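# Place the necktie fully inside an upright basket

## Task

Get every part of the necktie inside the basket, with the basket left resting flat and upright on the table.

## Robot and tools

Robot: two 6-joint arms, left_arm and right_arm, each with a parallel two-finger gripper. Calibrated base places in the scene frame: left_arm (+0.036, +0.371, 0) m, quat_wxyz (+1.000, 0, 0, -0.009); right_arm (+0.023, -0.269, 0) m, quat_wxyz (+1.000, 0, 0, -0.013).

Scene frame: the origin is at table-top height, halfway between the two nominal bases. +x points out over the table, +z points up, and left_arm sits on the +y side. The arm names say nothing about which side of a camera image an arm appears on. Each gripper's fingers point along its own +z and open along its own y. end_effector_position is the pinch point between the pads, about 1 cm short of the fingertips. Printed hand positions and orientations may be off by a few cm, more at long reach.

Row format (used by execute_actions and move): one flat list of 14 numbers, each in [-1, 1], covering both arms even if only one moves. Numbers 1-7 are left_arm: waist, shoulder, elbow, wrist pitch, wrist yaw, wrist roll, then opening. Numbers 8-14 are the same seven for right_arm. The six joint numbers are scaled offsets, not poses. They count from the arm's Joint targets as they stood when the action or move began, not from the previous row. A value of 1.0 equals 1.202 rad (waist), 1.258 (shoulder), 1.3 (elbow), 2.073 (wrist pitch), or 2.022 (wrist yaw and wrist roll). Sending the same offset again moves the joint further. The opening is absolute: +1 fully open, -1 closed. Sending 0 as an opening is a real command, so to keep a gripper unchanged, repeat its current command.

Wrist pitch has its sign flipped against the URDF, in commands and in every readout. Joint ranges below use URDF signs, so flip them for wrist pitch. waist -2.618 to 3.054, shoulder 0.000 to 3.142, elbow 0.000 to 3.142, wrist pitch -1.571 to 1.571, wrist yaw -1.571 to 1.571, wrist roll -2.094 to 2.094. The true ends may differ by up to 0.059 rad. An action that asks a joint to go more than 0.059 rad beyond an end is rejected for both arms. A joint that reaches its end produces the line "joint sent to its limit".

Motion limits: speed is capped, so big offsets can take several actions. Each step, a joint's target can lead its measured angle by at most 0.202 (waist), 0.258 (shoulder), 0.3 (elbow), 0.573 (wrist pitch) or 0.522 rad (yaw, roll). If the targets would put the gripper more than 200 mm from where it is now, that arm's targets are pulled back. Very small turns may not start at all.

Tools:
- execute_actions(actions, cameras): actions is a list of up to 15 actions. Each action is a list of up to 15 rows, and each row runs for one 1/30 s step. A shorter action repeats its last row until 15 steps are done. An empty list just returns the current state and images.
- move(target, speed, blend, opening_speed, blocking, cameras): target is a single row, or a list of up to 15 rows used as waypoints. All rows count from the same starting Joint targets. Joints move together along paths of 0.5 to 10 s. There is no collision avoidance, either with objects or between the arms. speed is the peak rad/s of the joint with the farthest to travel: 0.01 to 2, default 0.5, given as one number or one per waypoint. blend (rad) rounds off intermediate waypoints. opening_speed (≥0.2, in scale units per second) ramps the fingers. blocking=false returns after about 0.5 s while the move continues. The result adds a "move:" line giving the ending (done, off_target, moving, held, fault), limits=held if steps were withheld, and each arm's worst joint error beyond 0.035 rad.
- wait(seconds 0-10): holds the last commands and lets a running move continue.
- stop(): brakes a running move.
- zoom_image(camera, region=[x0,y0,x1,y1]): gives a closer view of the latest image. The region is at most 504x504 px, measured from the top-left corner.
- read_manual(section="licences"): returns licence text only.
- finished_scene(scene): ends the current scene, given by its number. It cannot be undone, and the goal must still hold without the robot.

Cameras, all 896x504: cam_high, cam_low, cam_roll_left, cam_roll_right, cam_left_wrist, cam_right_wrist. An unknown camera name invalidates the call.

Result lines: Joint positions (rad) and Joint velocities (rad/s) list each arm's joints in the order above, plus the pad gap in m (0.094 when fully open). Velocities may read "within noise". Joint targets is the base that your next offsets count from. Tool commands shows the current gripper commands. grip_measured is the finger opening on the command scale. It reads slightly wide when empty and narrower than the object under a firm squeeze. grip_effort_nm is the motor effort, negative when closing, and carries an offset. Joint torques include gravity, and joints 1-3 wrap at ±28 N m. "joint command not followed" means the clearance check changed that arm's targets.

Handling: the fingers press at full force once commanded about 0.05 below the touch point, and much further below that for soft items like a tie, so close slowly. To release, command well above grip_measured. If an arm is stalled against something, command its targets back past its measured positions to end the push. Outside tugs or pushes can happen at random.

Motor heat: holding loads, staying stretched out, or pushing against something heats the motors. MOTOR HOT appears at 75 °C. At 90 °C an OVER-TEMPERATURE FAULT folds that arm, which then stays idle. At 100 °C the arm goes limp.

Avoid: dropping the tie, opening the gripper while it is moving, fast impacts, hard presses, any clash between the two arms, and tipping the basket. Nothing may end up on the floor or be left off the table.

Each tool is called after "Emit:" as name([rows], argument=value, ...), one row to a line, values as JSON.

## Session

Emit:
execute_actions(actions=[])

Scene clock: 0.00 s.
left_arm: end_effector_position=(+0.3107, -0.1151, +0.2620) grip_measured=+1.000 grip_effort_nm=n/a end_effector_quat_wxyz=(+0.242, +0.171, +0.896, -0.329) | right_arm: end_effector_position=(+0.4923, -0.5569, +0.1469) grip_measured=+1.000 grip_effort_nm=n/a end_effector_quat_wxyz=(+0.611, +0.436, +0.505, -0.426)
Joint positions: left_arm=[-1.019 2.002 2.039 0.767 0.066 -0.69 0.094] | right_arm=[-0.242 2.366 1.263 -1.325 1.043 -0.088 0.094]
Joint velocities: within noise
Joint torques (N m): no reading
Motor temperatures (°C): left_arm=[21 30 29 25 20 24 21] | right_arm=[24 26 27 24 25 23 21]
Heat: left arm: 30 °C; right arm: 27 °C.
Joint targets: left_arm=[-1.019 1.980 2.054 0.754 0.062 -0.685] | right_arm=[-0.242 2.356 1.270 -1.325 1.040 -0.089]
Tool commands: left_gripper/opening=+1.0 right_gripper/opening=+1.0

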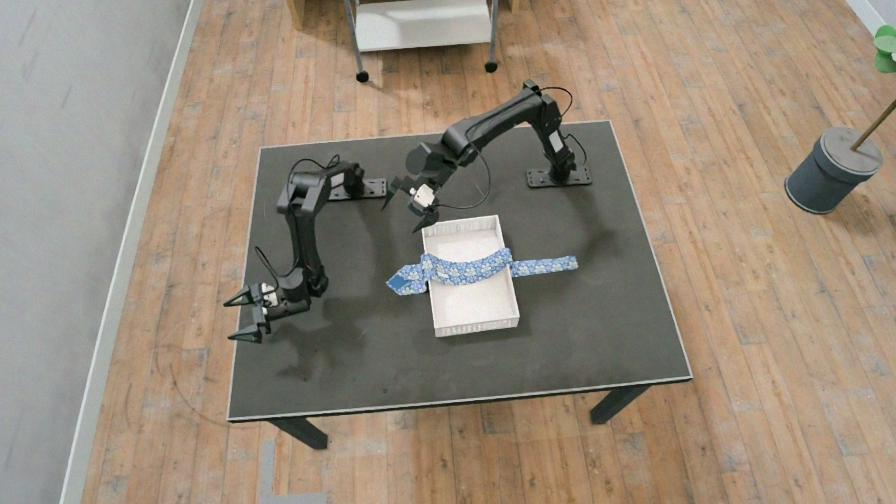

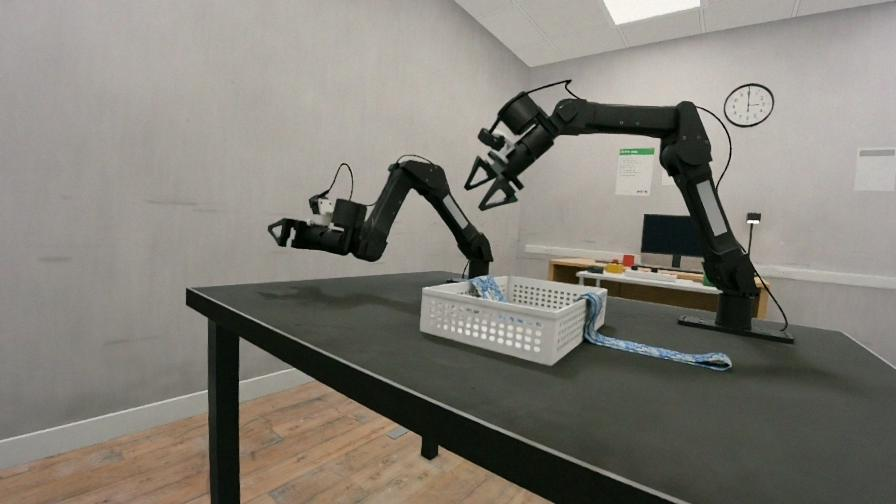

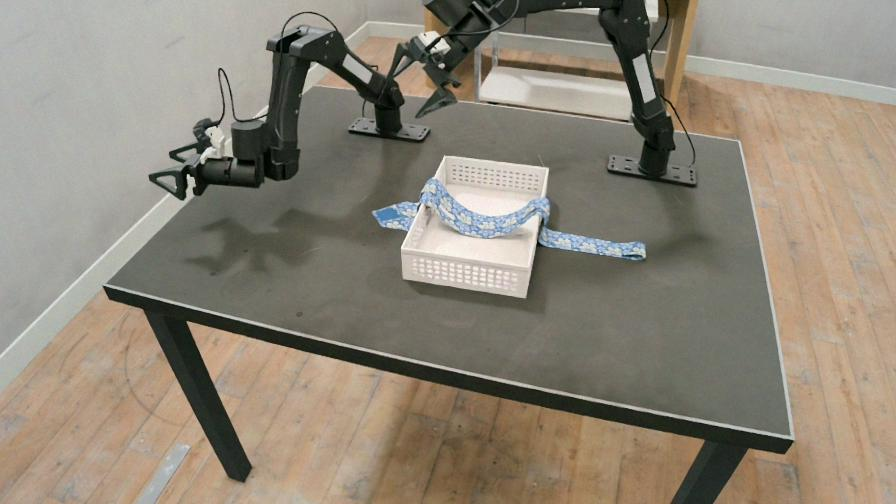

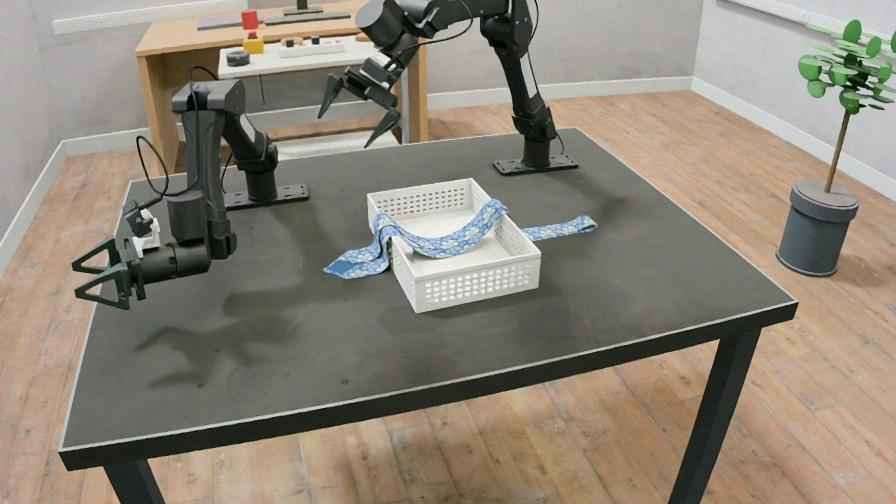

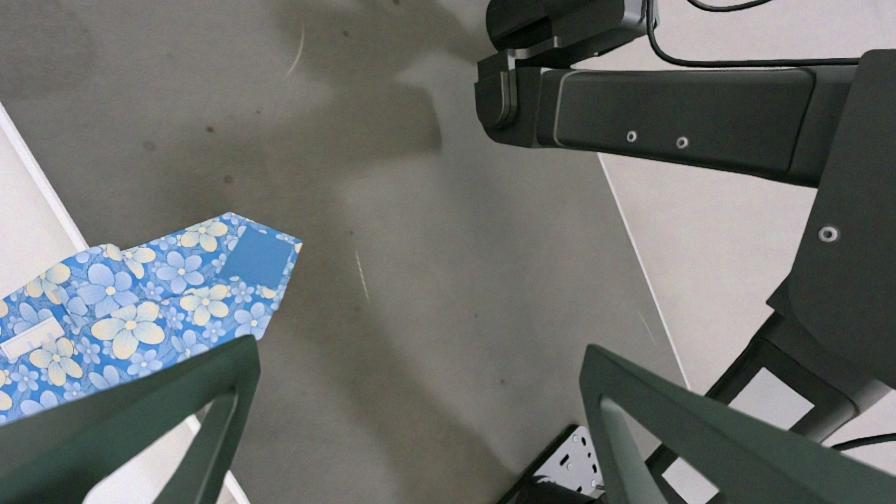

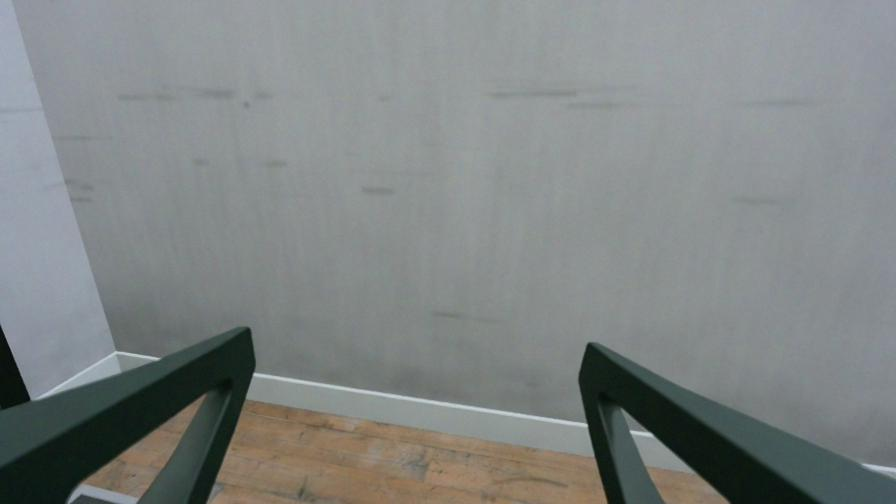

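Emit:
move(target=[0.758, -0.1556, -0.4554, 0.2241, -0.0307, -0.5004, 1, 0.2013, -0.601, 0.4077, 0.965, -0.5143, -0.5907, 1], speed=1.0, cameras=["cam_high", "cam_left_wrist", "cam_right_wrist"])

Scene clock: 22.67 s.
left_arm: end_effector_position=(+0.3753, +0.3270, +0.0972) grip_measured=+1.000 grip_effort_nm=-0.032 end_effector_quat_wxyz=(+0.000, +0.705, -0.709, +0.013) | right_arm: end_effector_position=(+0.5051, -0.2853, +0.3582) grip_measured=+1.000 grip_effort_nm=-0.027 end_effector_quat_wxyz=(+0.397, -0.503, +0.700, -0.314)
Joint positions: left_arm=[-0.105 1.825 1.471 1.196 0.016 -1.686 0.094] | right_arm=[-0.003 1.619 1.774 0.664 0.015 -1.284 0.094]
Joint velocities: within noise
Joint torques (N m): left_arm=[-0.23 -12.03 5.05 0.03 -0.12 -0.14] | right_arm=[0.38 -10.11 10.07 -1.9 -0.18 0]
Motor temperatures (°C): left_arm=[21 37 33 29 20 24 21] | right_arm=[24 38 30 26 25 23 21]
Heat: left arm: 37 °C; right arm: 38 °C.
Joint targets: left_arm=[-0.108 1.784 1.462 1.219 0.000 -1.697] | right_arm=[0.000 1.600 1.800 0.676 0.000 -1.283]
move: off_target (left_arm); left_arm: the shoulder is farthest, 0.040 rad from its target
Images, in order (width x height): cam_high 896x504, cam_left_wrist 896x504, cam_right_wrist 896x504.

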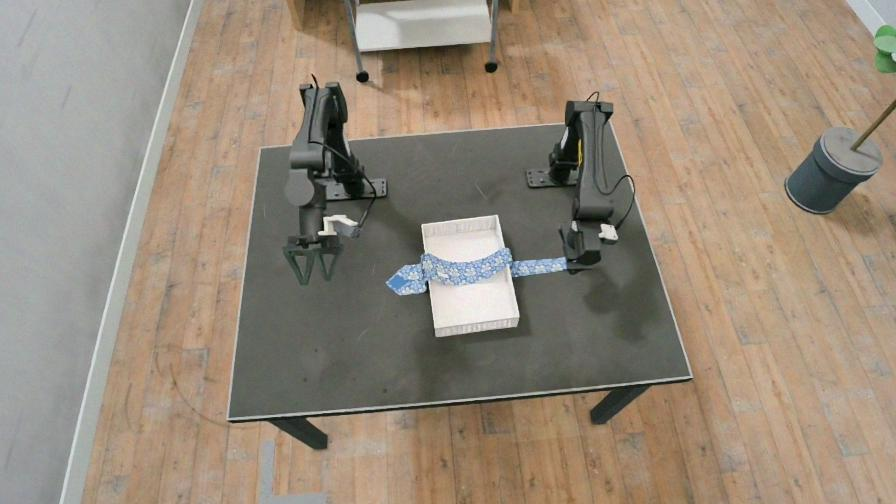

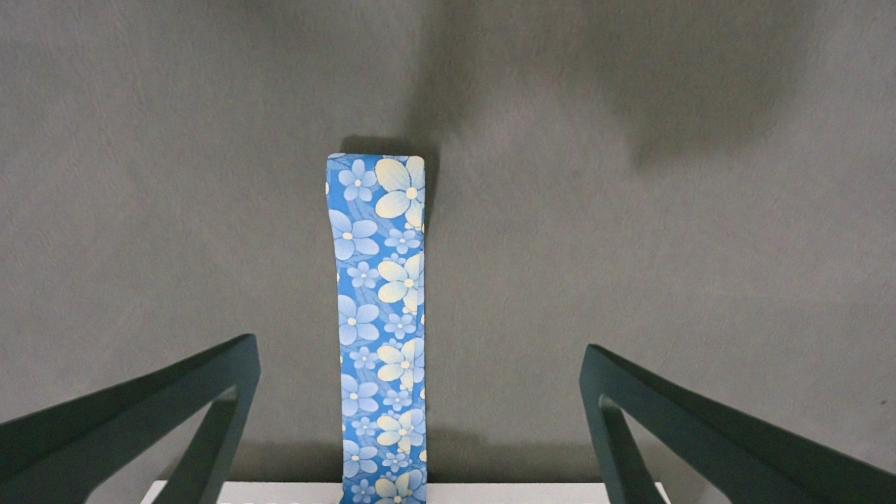

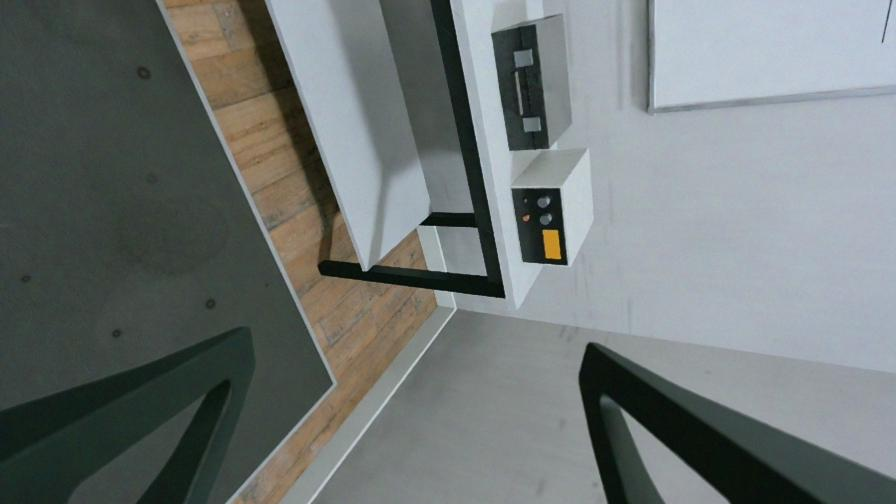

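Emit:
move(target=[-0.016, 0.0652, -0.2185, -0.1597, 0, -0.0079, 1, 0.2607, 0.2704, -0.1038, 0.2844, 0, 0, 1], speed=0.5, cameras=["cam_high", "cam_left_wrist", "cam_right_wrist"])

Scene clock: 33.23 s.
left_arm: end_effector_position=(+0.3551, +0.3241, +0.0196) grip_measured=+1.000 grip_effort_nm=-0.032 end_effector_quat_wxyz=(+0.008, +0.705, -0.709, +0.002) | right_arm: end_effector_position=(+0.3886, -0.1628, +0.1158) grip_measured=+1.000 grip_effort_nm=-0.032 end_effector_quat_wxyz=(-0.028, +0.707, -0.706, +0.023)
Joint positions: left_arm=[-0.121 1.857 1.192 0.913 0.016 -1.704 0.094] | right_arm=[0.314 1.925 1.674 1.25 0.014 -1.285 0.094]
Joint velocities: within noise
Joint torques (N m): left_arm=[-0.43 -7.6 4.19 -0.37 -0.12 -0.11] | right_arm=[0.05 -9.26 6.13 -0.38 -0.16 0.02]
Motor temperatures (°C): left_arm=[21 39 32 27 20 24 21] | right_arm=[24 35 31 27 25 23 21]
Heat: left arm: 39 °C; right arm: 35 °C.
Joint targets: left_arm=[-0.127 1.866 1.178 0.888 0.000 -1.713] | right_arm=[0.314 1.940 1.665 1.266 0.000 -1.283]
move: done
Images, in order (width x height): cam_high 896x504, cam_left_wrist 896x504, cam_right_wrist 896x504.

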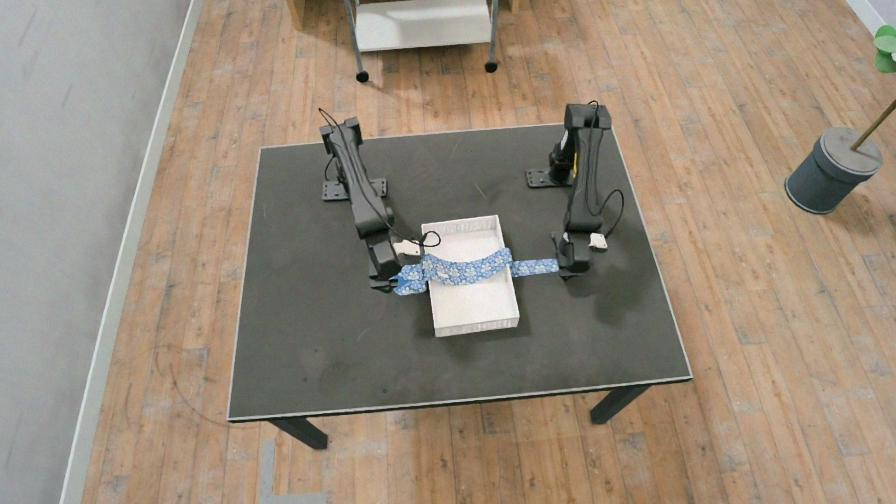

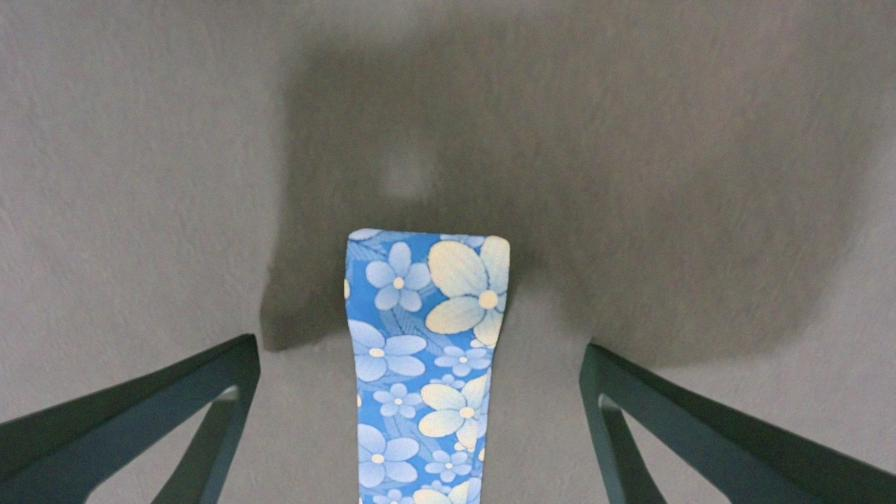

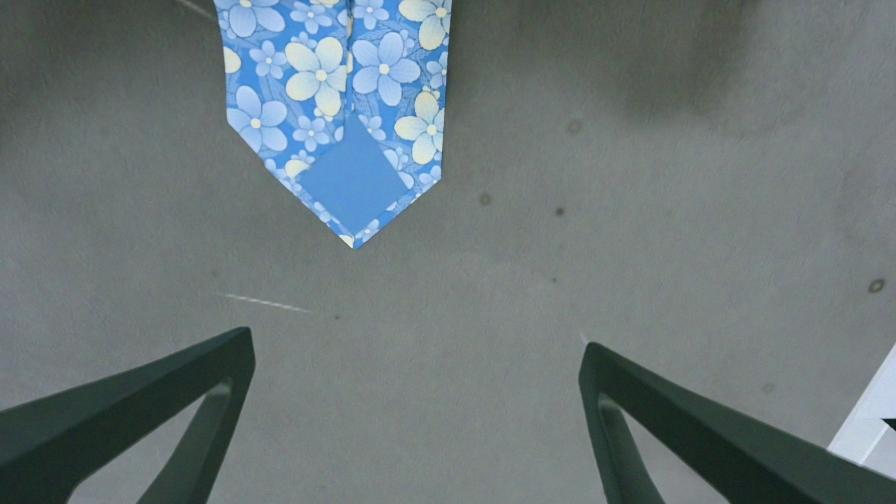

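Emit:
move([
  [0, 0.0048, -0.0077, -0.0068, 0, 0, 1, 0.0402, 0.0676, -0.1808, -0.1331, 0, -0.1489, 1],
  [0, 0.0048, -0.0077, -0.0068, 0, 0, -0.9, 0.0402, 0.0676, -0.1808, -0.1331, 0, -0.1489, 1],
], speed=0.4, opening_speed=1.0, cameras=["cam_high", "cam_roll_right", "cam_left_wrist", "cam_right_wrist"])

Scene clock: 50.57 s.
left_arm: end_effector_position=(+0.3653, +0.3233, +0.0178) grip_measured=-0.847 grip_effort_nm=-0.979 end_effector_quat_wxyz=(-0.006, +0.705, -0.709, +0.018) | right_arm: end_effector_position=(+0.3758, -0.1498, +0.0291) grip_measured=+1.000 grip_effort_nm=-0.037 end_effector_quat_wxyz=(+0.000, +0.816, -0.578, +0.009)
Joint positions: left_arm=[-0.121 1.858 1.184 0.861 0.012 -1.704 0.007] | right_arm=[0.357 2.006 1.441 0.995 0.014 -1.578 0.094]
Joint velocities: within noise
Joint torques (N m): left_arm=[-0.43 -7.21 4.07 -0.1 -0.09 -0.11] | right_arm=[0.54 -9.28 5.53 -0.45 -0.15 -0.06]
Motor temperatures (°C): left_arm=[21 36 31 26 20 24 21] | right_arm=[24 35 29 25 25 23 21]
Heat: left arm: 36 °C; right arm: 35 °C.
Joint targets: left_arm=[-0.127 1.873 1.168 0.873 0.000 -1.713] | right_arm=[0.362 2.025 1.430 0.990 0.000 -1.584]
move: done; target 2's new numbers were sent with left_arm's wrist pitch 0.038 rad from that target
Images, in order (width x height): cam_high 896x504, cam_roll_right 896x504, cam_left_wrist 896x504, cam_right_wrist 896x504.

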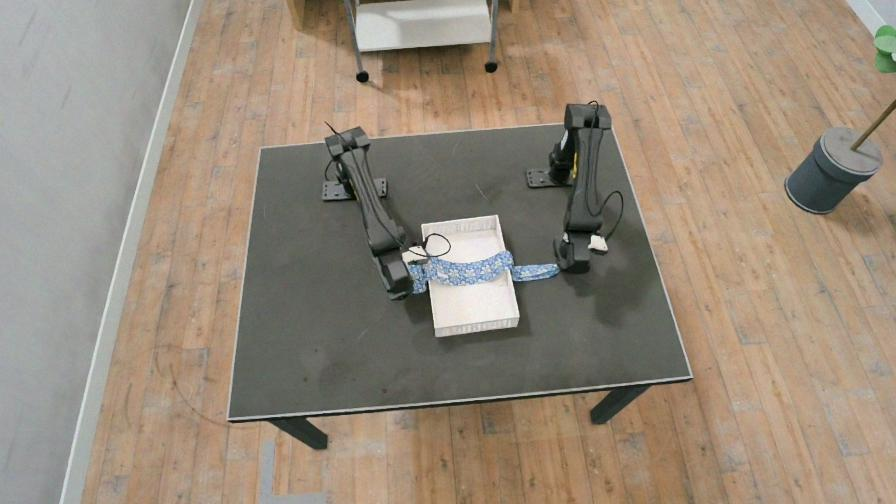

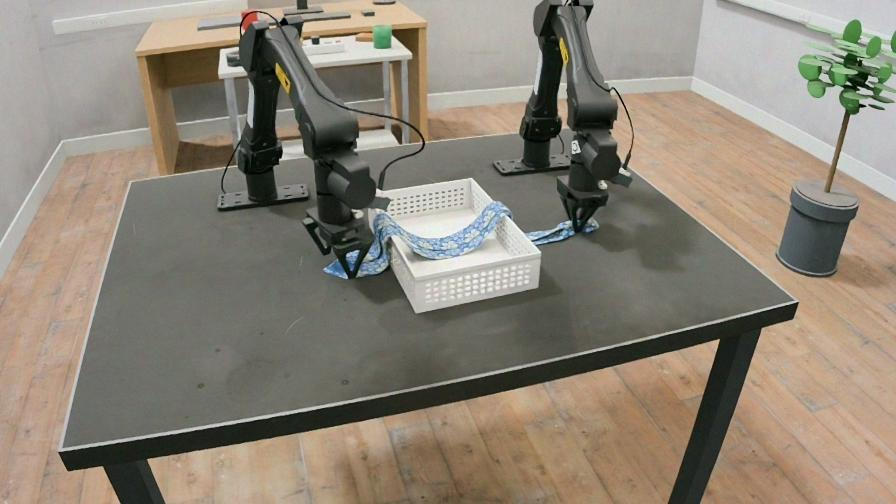

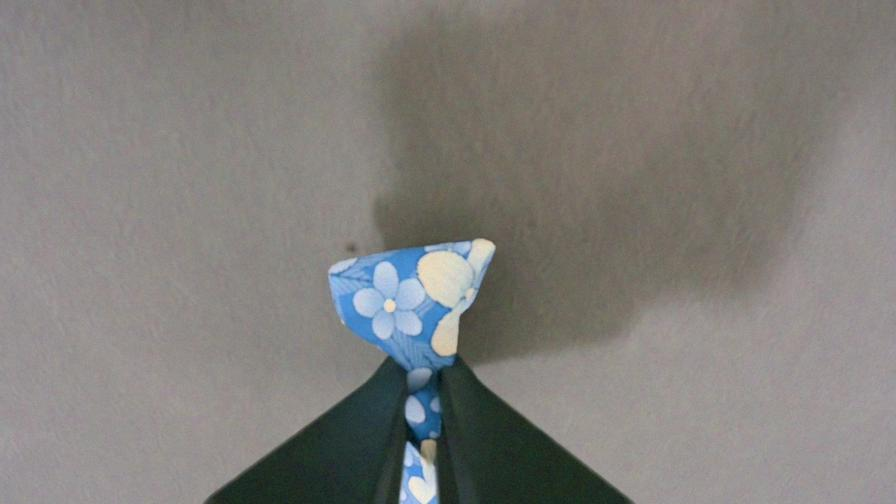

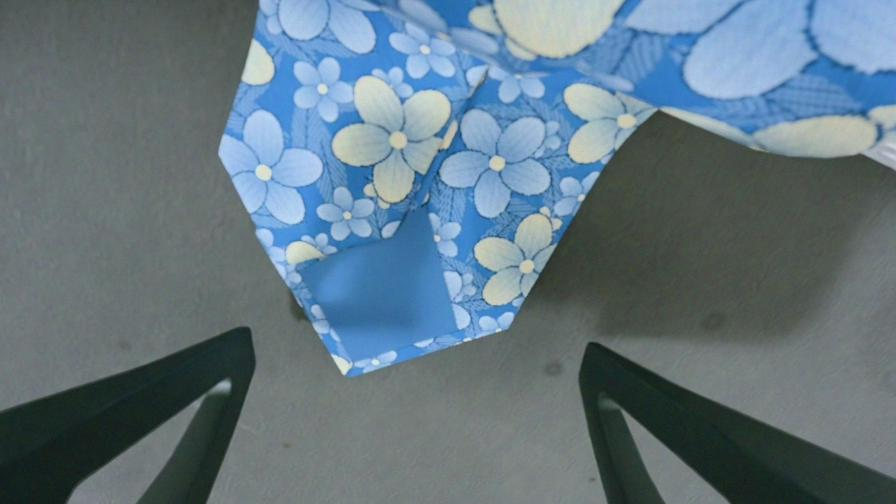

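Emit:
move([
  [0, 0, 0, 0, 0, 0, -0.9, 0.0079, 0.0147, -0.0231, -0.0198, 0, 0, 1],
  [0, 0, 0, 0, 0, 0, -0.9, 0.0079, 0.0147, -0.0231, -0.0198, 0, 0, -0.9],
], speed=0.2, opening_speed=0.8, cameras=["cam_roll_right", "cam_right_wrist"])

Scene clock: 57.97 s.
left_arm: end_effector_position=(+0.3654, +0.3233, +0.0178) grip_measured=-0.856 grip_effort_nm=-1.057 end_effector_quat_wxyz=(-0.006, +0.705, -0.709, +0.019) | right_arm: end_effector_position=(+0.3745, -0.1469, +0.0177) grip_measured=-0.898 grip_effort_nm=-0.134 end_effector_quat_wxyz=(+0.000, +0.819, -0.574, +0.009)
Joint positions: left_arm=[-0.121 1.858 1.184 0.86 0.012 -1.704 0.007] | right_arm=[0.365 2.02 1.413 0.954 0.014 -1.579 0.005]
Joint velocities: within noise
Joint torques (N m): left_arm=[-0.44 -7.21 4.07 -0.1 -0.09 -0.11] | right_arm=[0.59 -9.01 5.2 -0.46 -0.14 -0.03]
Motor temperatures (°C): left_arm=[21 35 30 26 20 24 22] | right_arm=[24 34 29 25 25 23 21]
Heat: left arm: 35 °C; right arm: 34 °C.
Joint targets: left_arm=[-0.127 1.873 1.168 0.873 0.000 -1.713] | right_arm=[0.371 2.044 1.400 0.949 0.000 -1.584]
move: done
Images, in order (width x height): cam_roll_right 896x504, cam_right_wrist 896x504.

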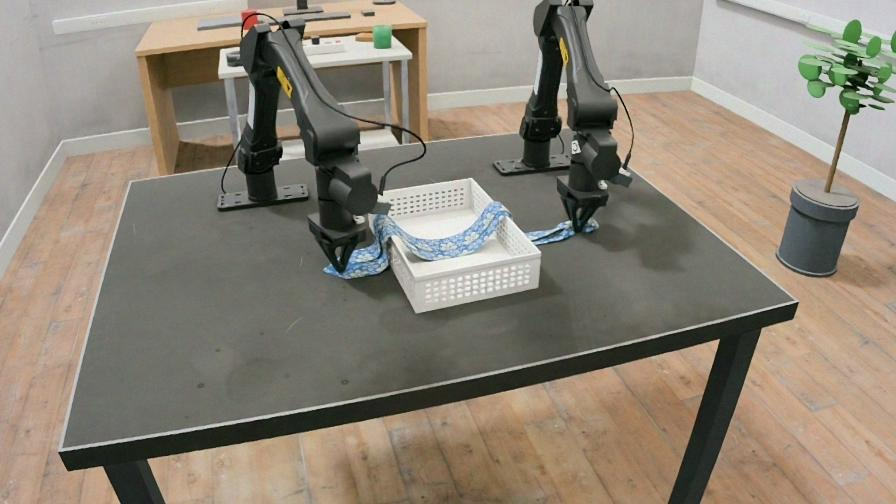

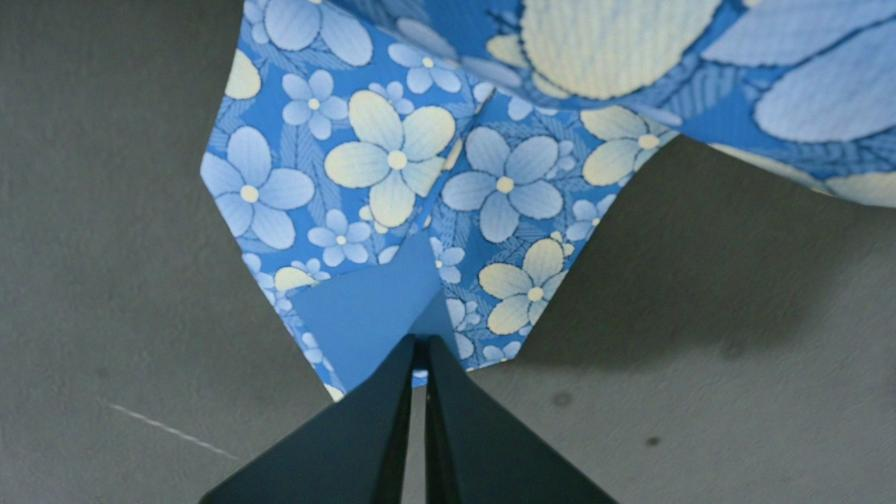

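Emit:
move([
  [0, 0, 0, 0, 0, 0, -0.9, 0, 0, 0, 0, 0, 0, 1],
  [0, 0, 0, 0, 0, 0, -0.9, 0.0133, 0.0045, -0.0105, -0.0092, 0, 0, 1],
], speed=0.2, opening_speed=1.5, cameras=["cam_roll_right", "cam_right_wrist"])

Scene clock: 62.37 s.
left_arm: end_effector_position=(+0.3654, +0.3233, +0.0178) grip_measured=-0.856 grip_effort_nm=-1.057 end_effector_quat_wxyz=(-0.006, +0.705, -0.709, +0.019) | right_arm: end_effector_position=(+0.3722, -0.1419, +0.0156) grip_measured=+0.998 grip_effort_nm=0.100 end_effector_quat_wxyz=(-0.001, +0.823, -0.568, +0.009)
Joint positions: left_arm=[-0.121 1.858 1.184 0.86 0.012 -1.704 0.007] | right_arm=[0.38 2.02 1.404 0.944 0.014 -1.58 0.094]
Joint velocities: within noise
Joint torques (N m): left_arm=[-0.44 -7.21 4.05 -0.1 -0.1 -0.11] | right_arm=[0.73 -8.47 4.82 -0.56 -0.14 -0.04]
Motor temperatures (°C): left_arm=[21 35 30 26 20 24 22] | right_arm=[24 34 29 25 25 23 21]
Heat: left arm: 35 °C; right arm: 34 °C.
Joint targets: left_arm=[-0.127 1.873 1.168 0.873 0.000 -1.713] | right_arm=[0.387 2.050 1.386 0.929 0.000 -1.584]
move: done
Images, in order (width x height): cam_roll_right 896x504, cam_right_wrist 896x504.

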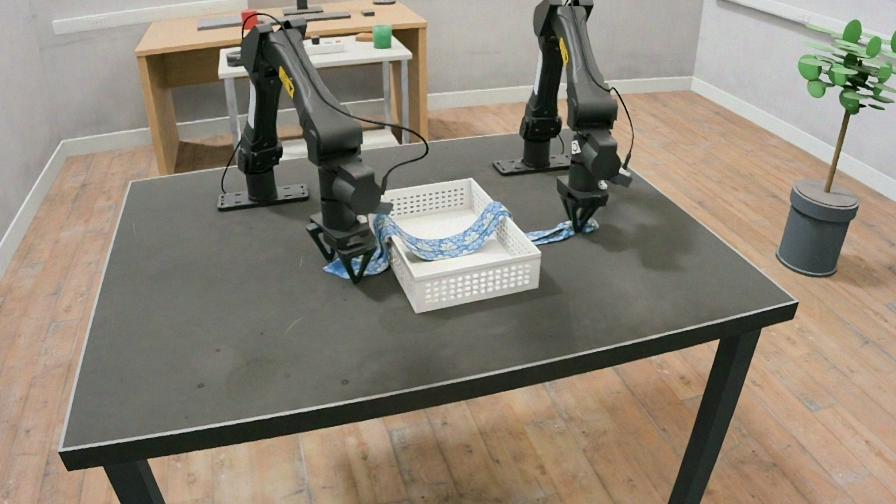

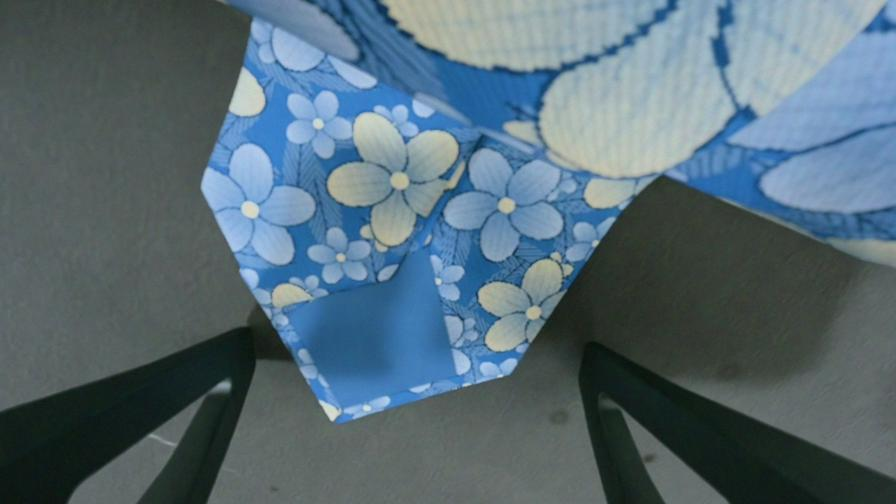

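Emit:
move(target=[0, 0, 0, 0, 0, 0, -0.9, 0, 0.002, -0.002, -0.002, 0, 0, -0.9], speed=0.2, opening_speed=0.8, cameras=["cam_roll_right", "cam_right_wrist"])

Scene clock: 66.10 s.
left_arm: end_effector_position=(+0.3654, +0.3233, +0.0178) grip_measured=-0.856 grip_effort_nm=-1.057 end_effector_quat_wxyz=(-0.006, +0.705, -0.709, +0.019) | right_arm: end_effector_position=(+0.3758, -0.1406, +0.0145) grip_measured=-0.899 grip_effort_nm=-0.706 end_effector_quat_wxyz=(-0.007, +0.823, -0.568, +0.013)
Joint positions: left_arm=[-0.121 1.858 1.184 0.86 0.012 -1.704 0.007] | right_arm=[0.38 2.021 1.402 0.924 0.014 -1.58 0.005]
Joint velocities: left_arm=[within noise] | right_arm=[0.002 0.007 -0.017 0.037 -0.081 0.007 -0.005]
Joint torques (N m): left_arm=[-0.43 -7.23 4.08 -0.1 -0.09 -0.11] | right_arm=[0.84 -8.38 4.83 -0.42 -0.15 -0.04]
Motor temperatures (°C): left_arm=[21 35 30 26 20 24 22] | right_arm=[24 34 29 25 25 23 21]
Heat: left arm: 35 °C; right arm: 34 °C.
Joint targets: left_arm=[-0.127 1.873 1.168 0.873 0.000 -1.713] | right_arm=[0.387 2.052 1.383 0.925 0.000 -1.584]
move: done
Images, in order (width x height): cam_roll_right 896x504, cam_right_wrist 896x504.

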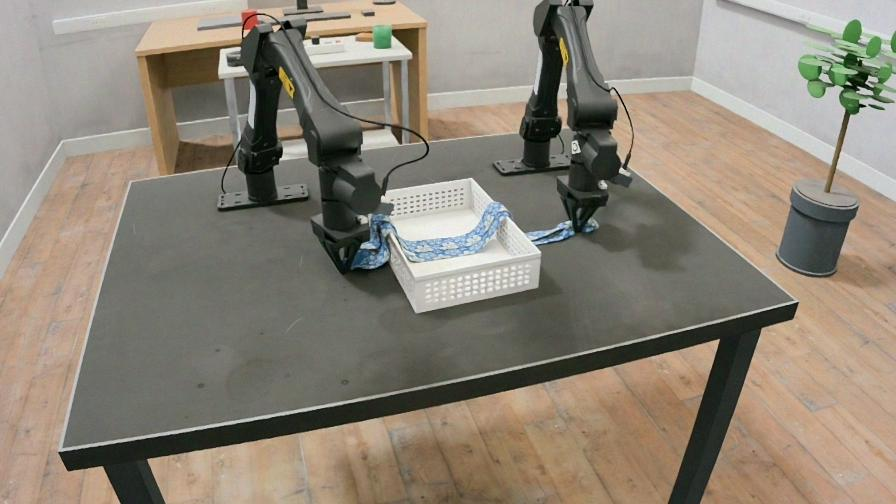

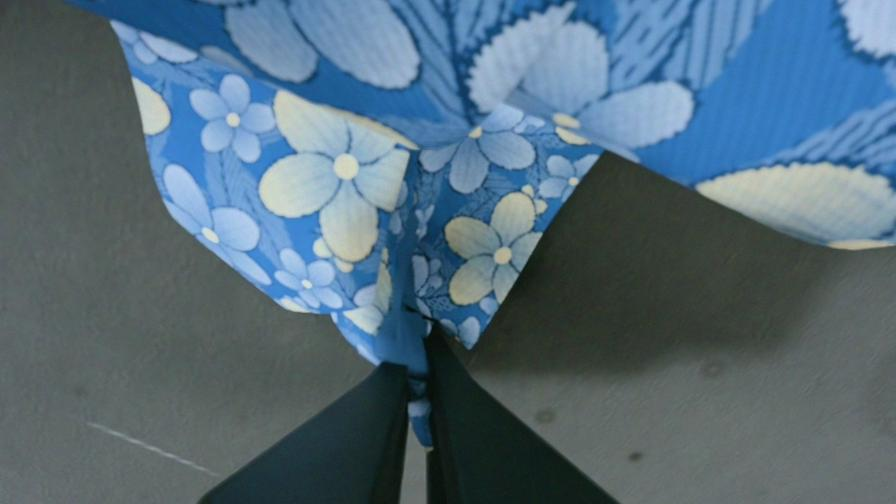

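Emit:
move([
  [-0.0588, -0.1083, 0.3638, 0.2418, 0, 0, -0.9, 0.0354, -0.1606, 0.3685, 0.2277, 0, 0, -0.95],
  [-0.1988, -0.0824, 0.4515, 0.2572, 0, 0, -0.9, 0.2775, 0.0588, 0.6362, 0.2414, 0, 0, -0.95],
], speed=0.45, blend=[0.1, 0])

Scene clock: 77.90 s.
left_arm: end_effector_position=(+0.3643, +0.2370, +0.1765) grip_measured=-0.861 grip_effort_nm=-1.057 end_effector_quat_wxyz=(+0.027, -0.612, +0.788, -0.059) | right_arm: end_effector_position=(+0.3696, +0.0206, +0.1833) grip_measured=-0.948 grip_effort_nm=-0.999 end_effector_quat_wxyz=(-0.105, +0.902, -0.415, +0.056)
Joint positions: left_arm=[-0.366 1.779 1.722 1.385 0.012 -1.704 0.007] | right_arm=[0.725 2.102 2.178 1.408 0.012 -1.581 0.002]
Joint velocities: within noise
Joint torques (N m): left_arm=[0.02 -9.13 8.57 -0.16 -0.09 -0.11] | right_arm=[-0.46 -10.13 9.78 -0.65 -0.15 -0.03]
Motor temperatures (°C): left_arm=[21 35 30 25 20 24 23] | right_arm=[24 34 29 24 25 23 21]
Heat: left arm: 35 °C; right arm: 34 °C.
Joint targets: left_arm=[-0.366 1.769 1.755 1.407 0.000 -1.713] | right_arm=[0.721 2.126 2.210 1.426 0.000 -1.584]
move: done

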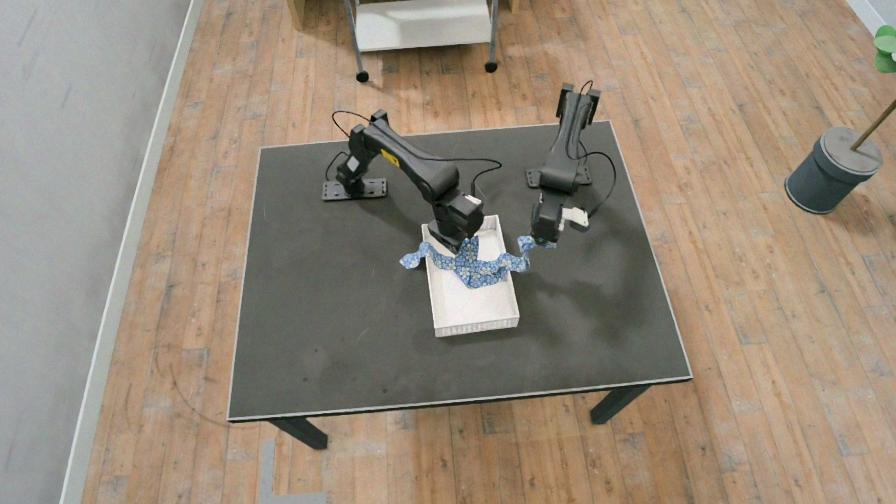

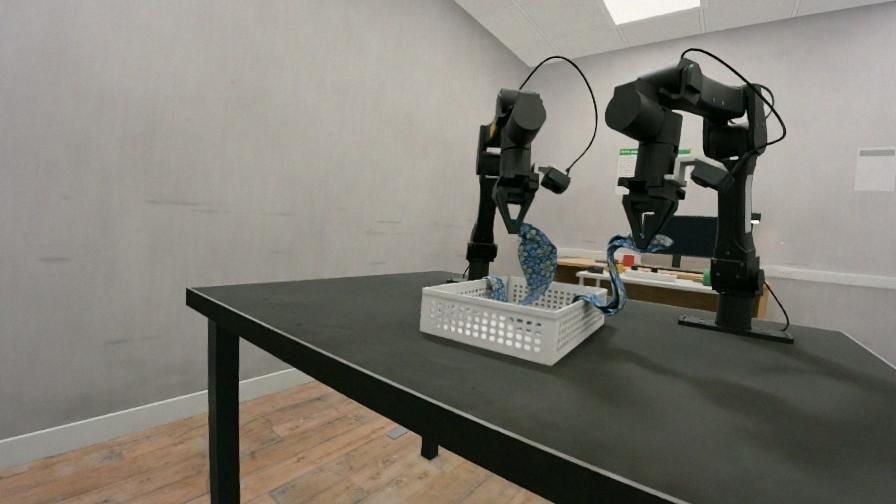

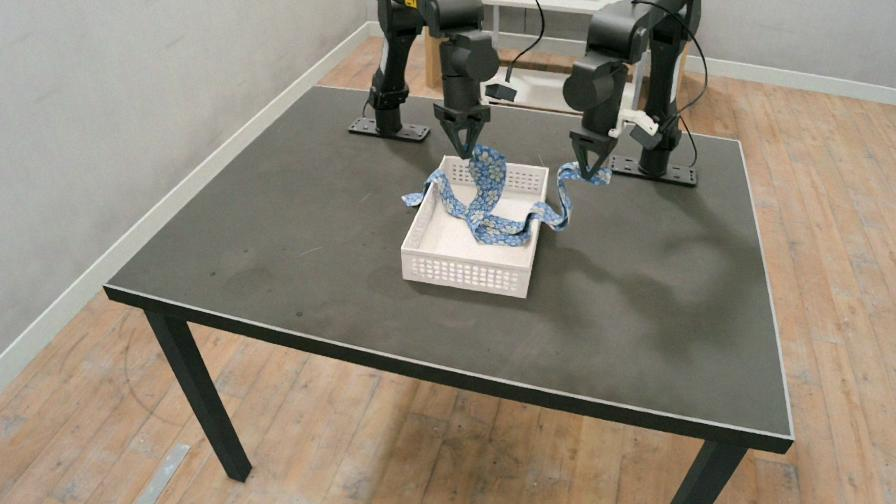

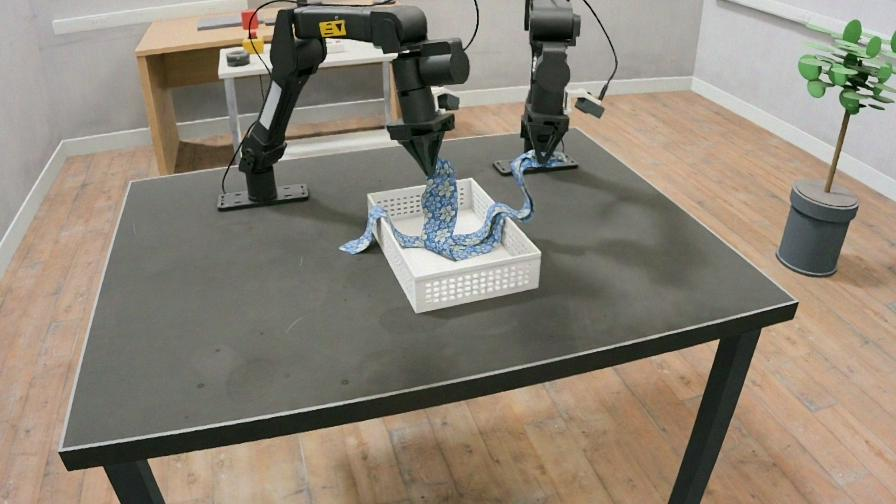

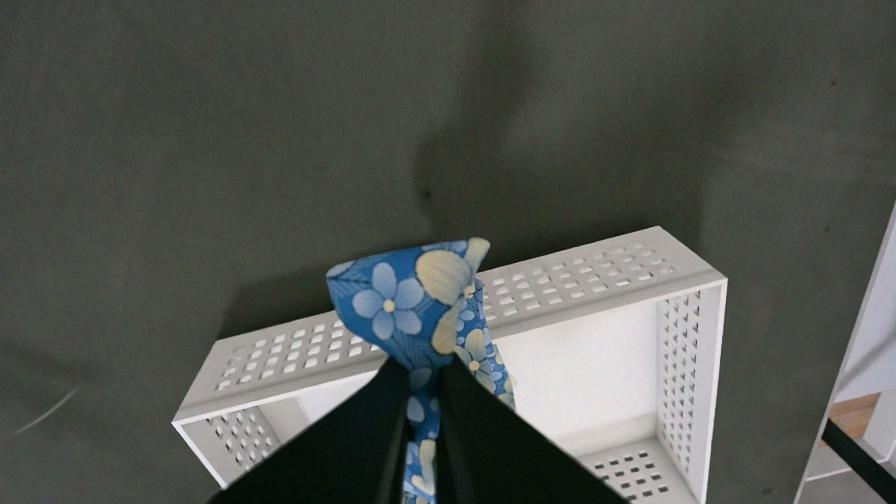

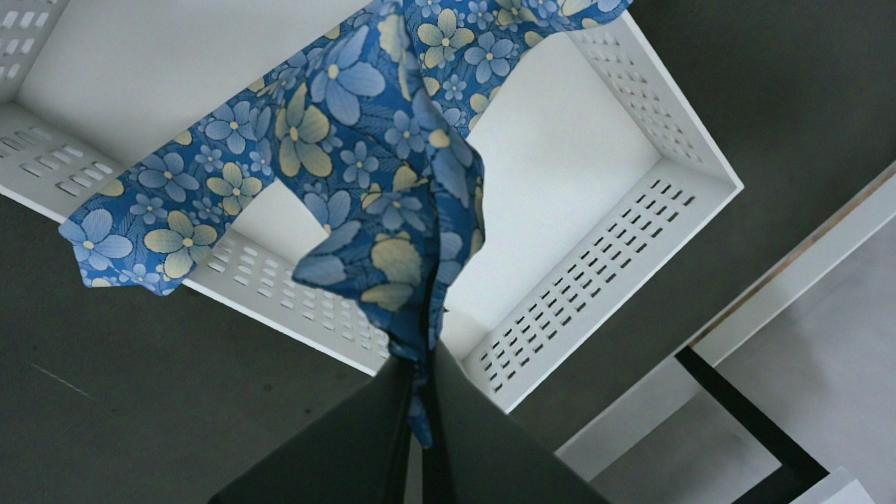

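Emit:
zoom_image(camera="cam_roll_left", region=[390, 130, 630, 270])

Emit:
zoom_image(camera="cam_right_wrist", region=[40, 0, 544, 504])

Scaled by 2.100 from the camera's 896x504 image, which has a finer 1280x720 frame.

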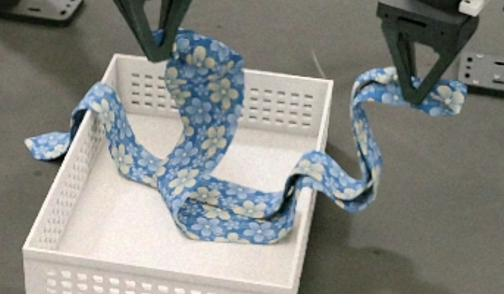

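Scaled by 1.000.

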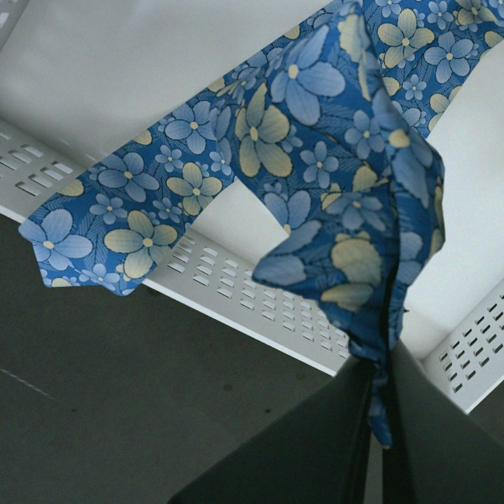

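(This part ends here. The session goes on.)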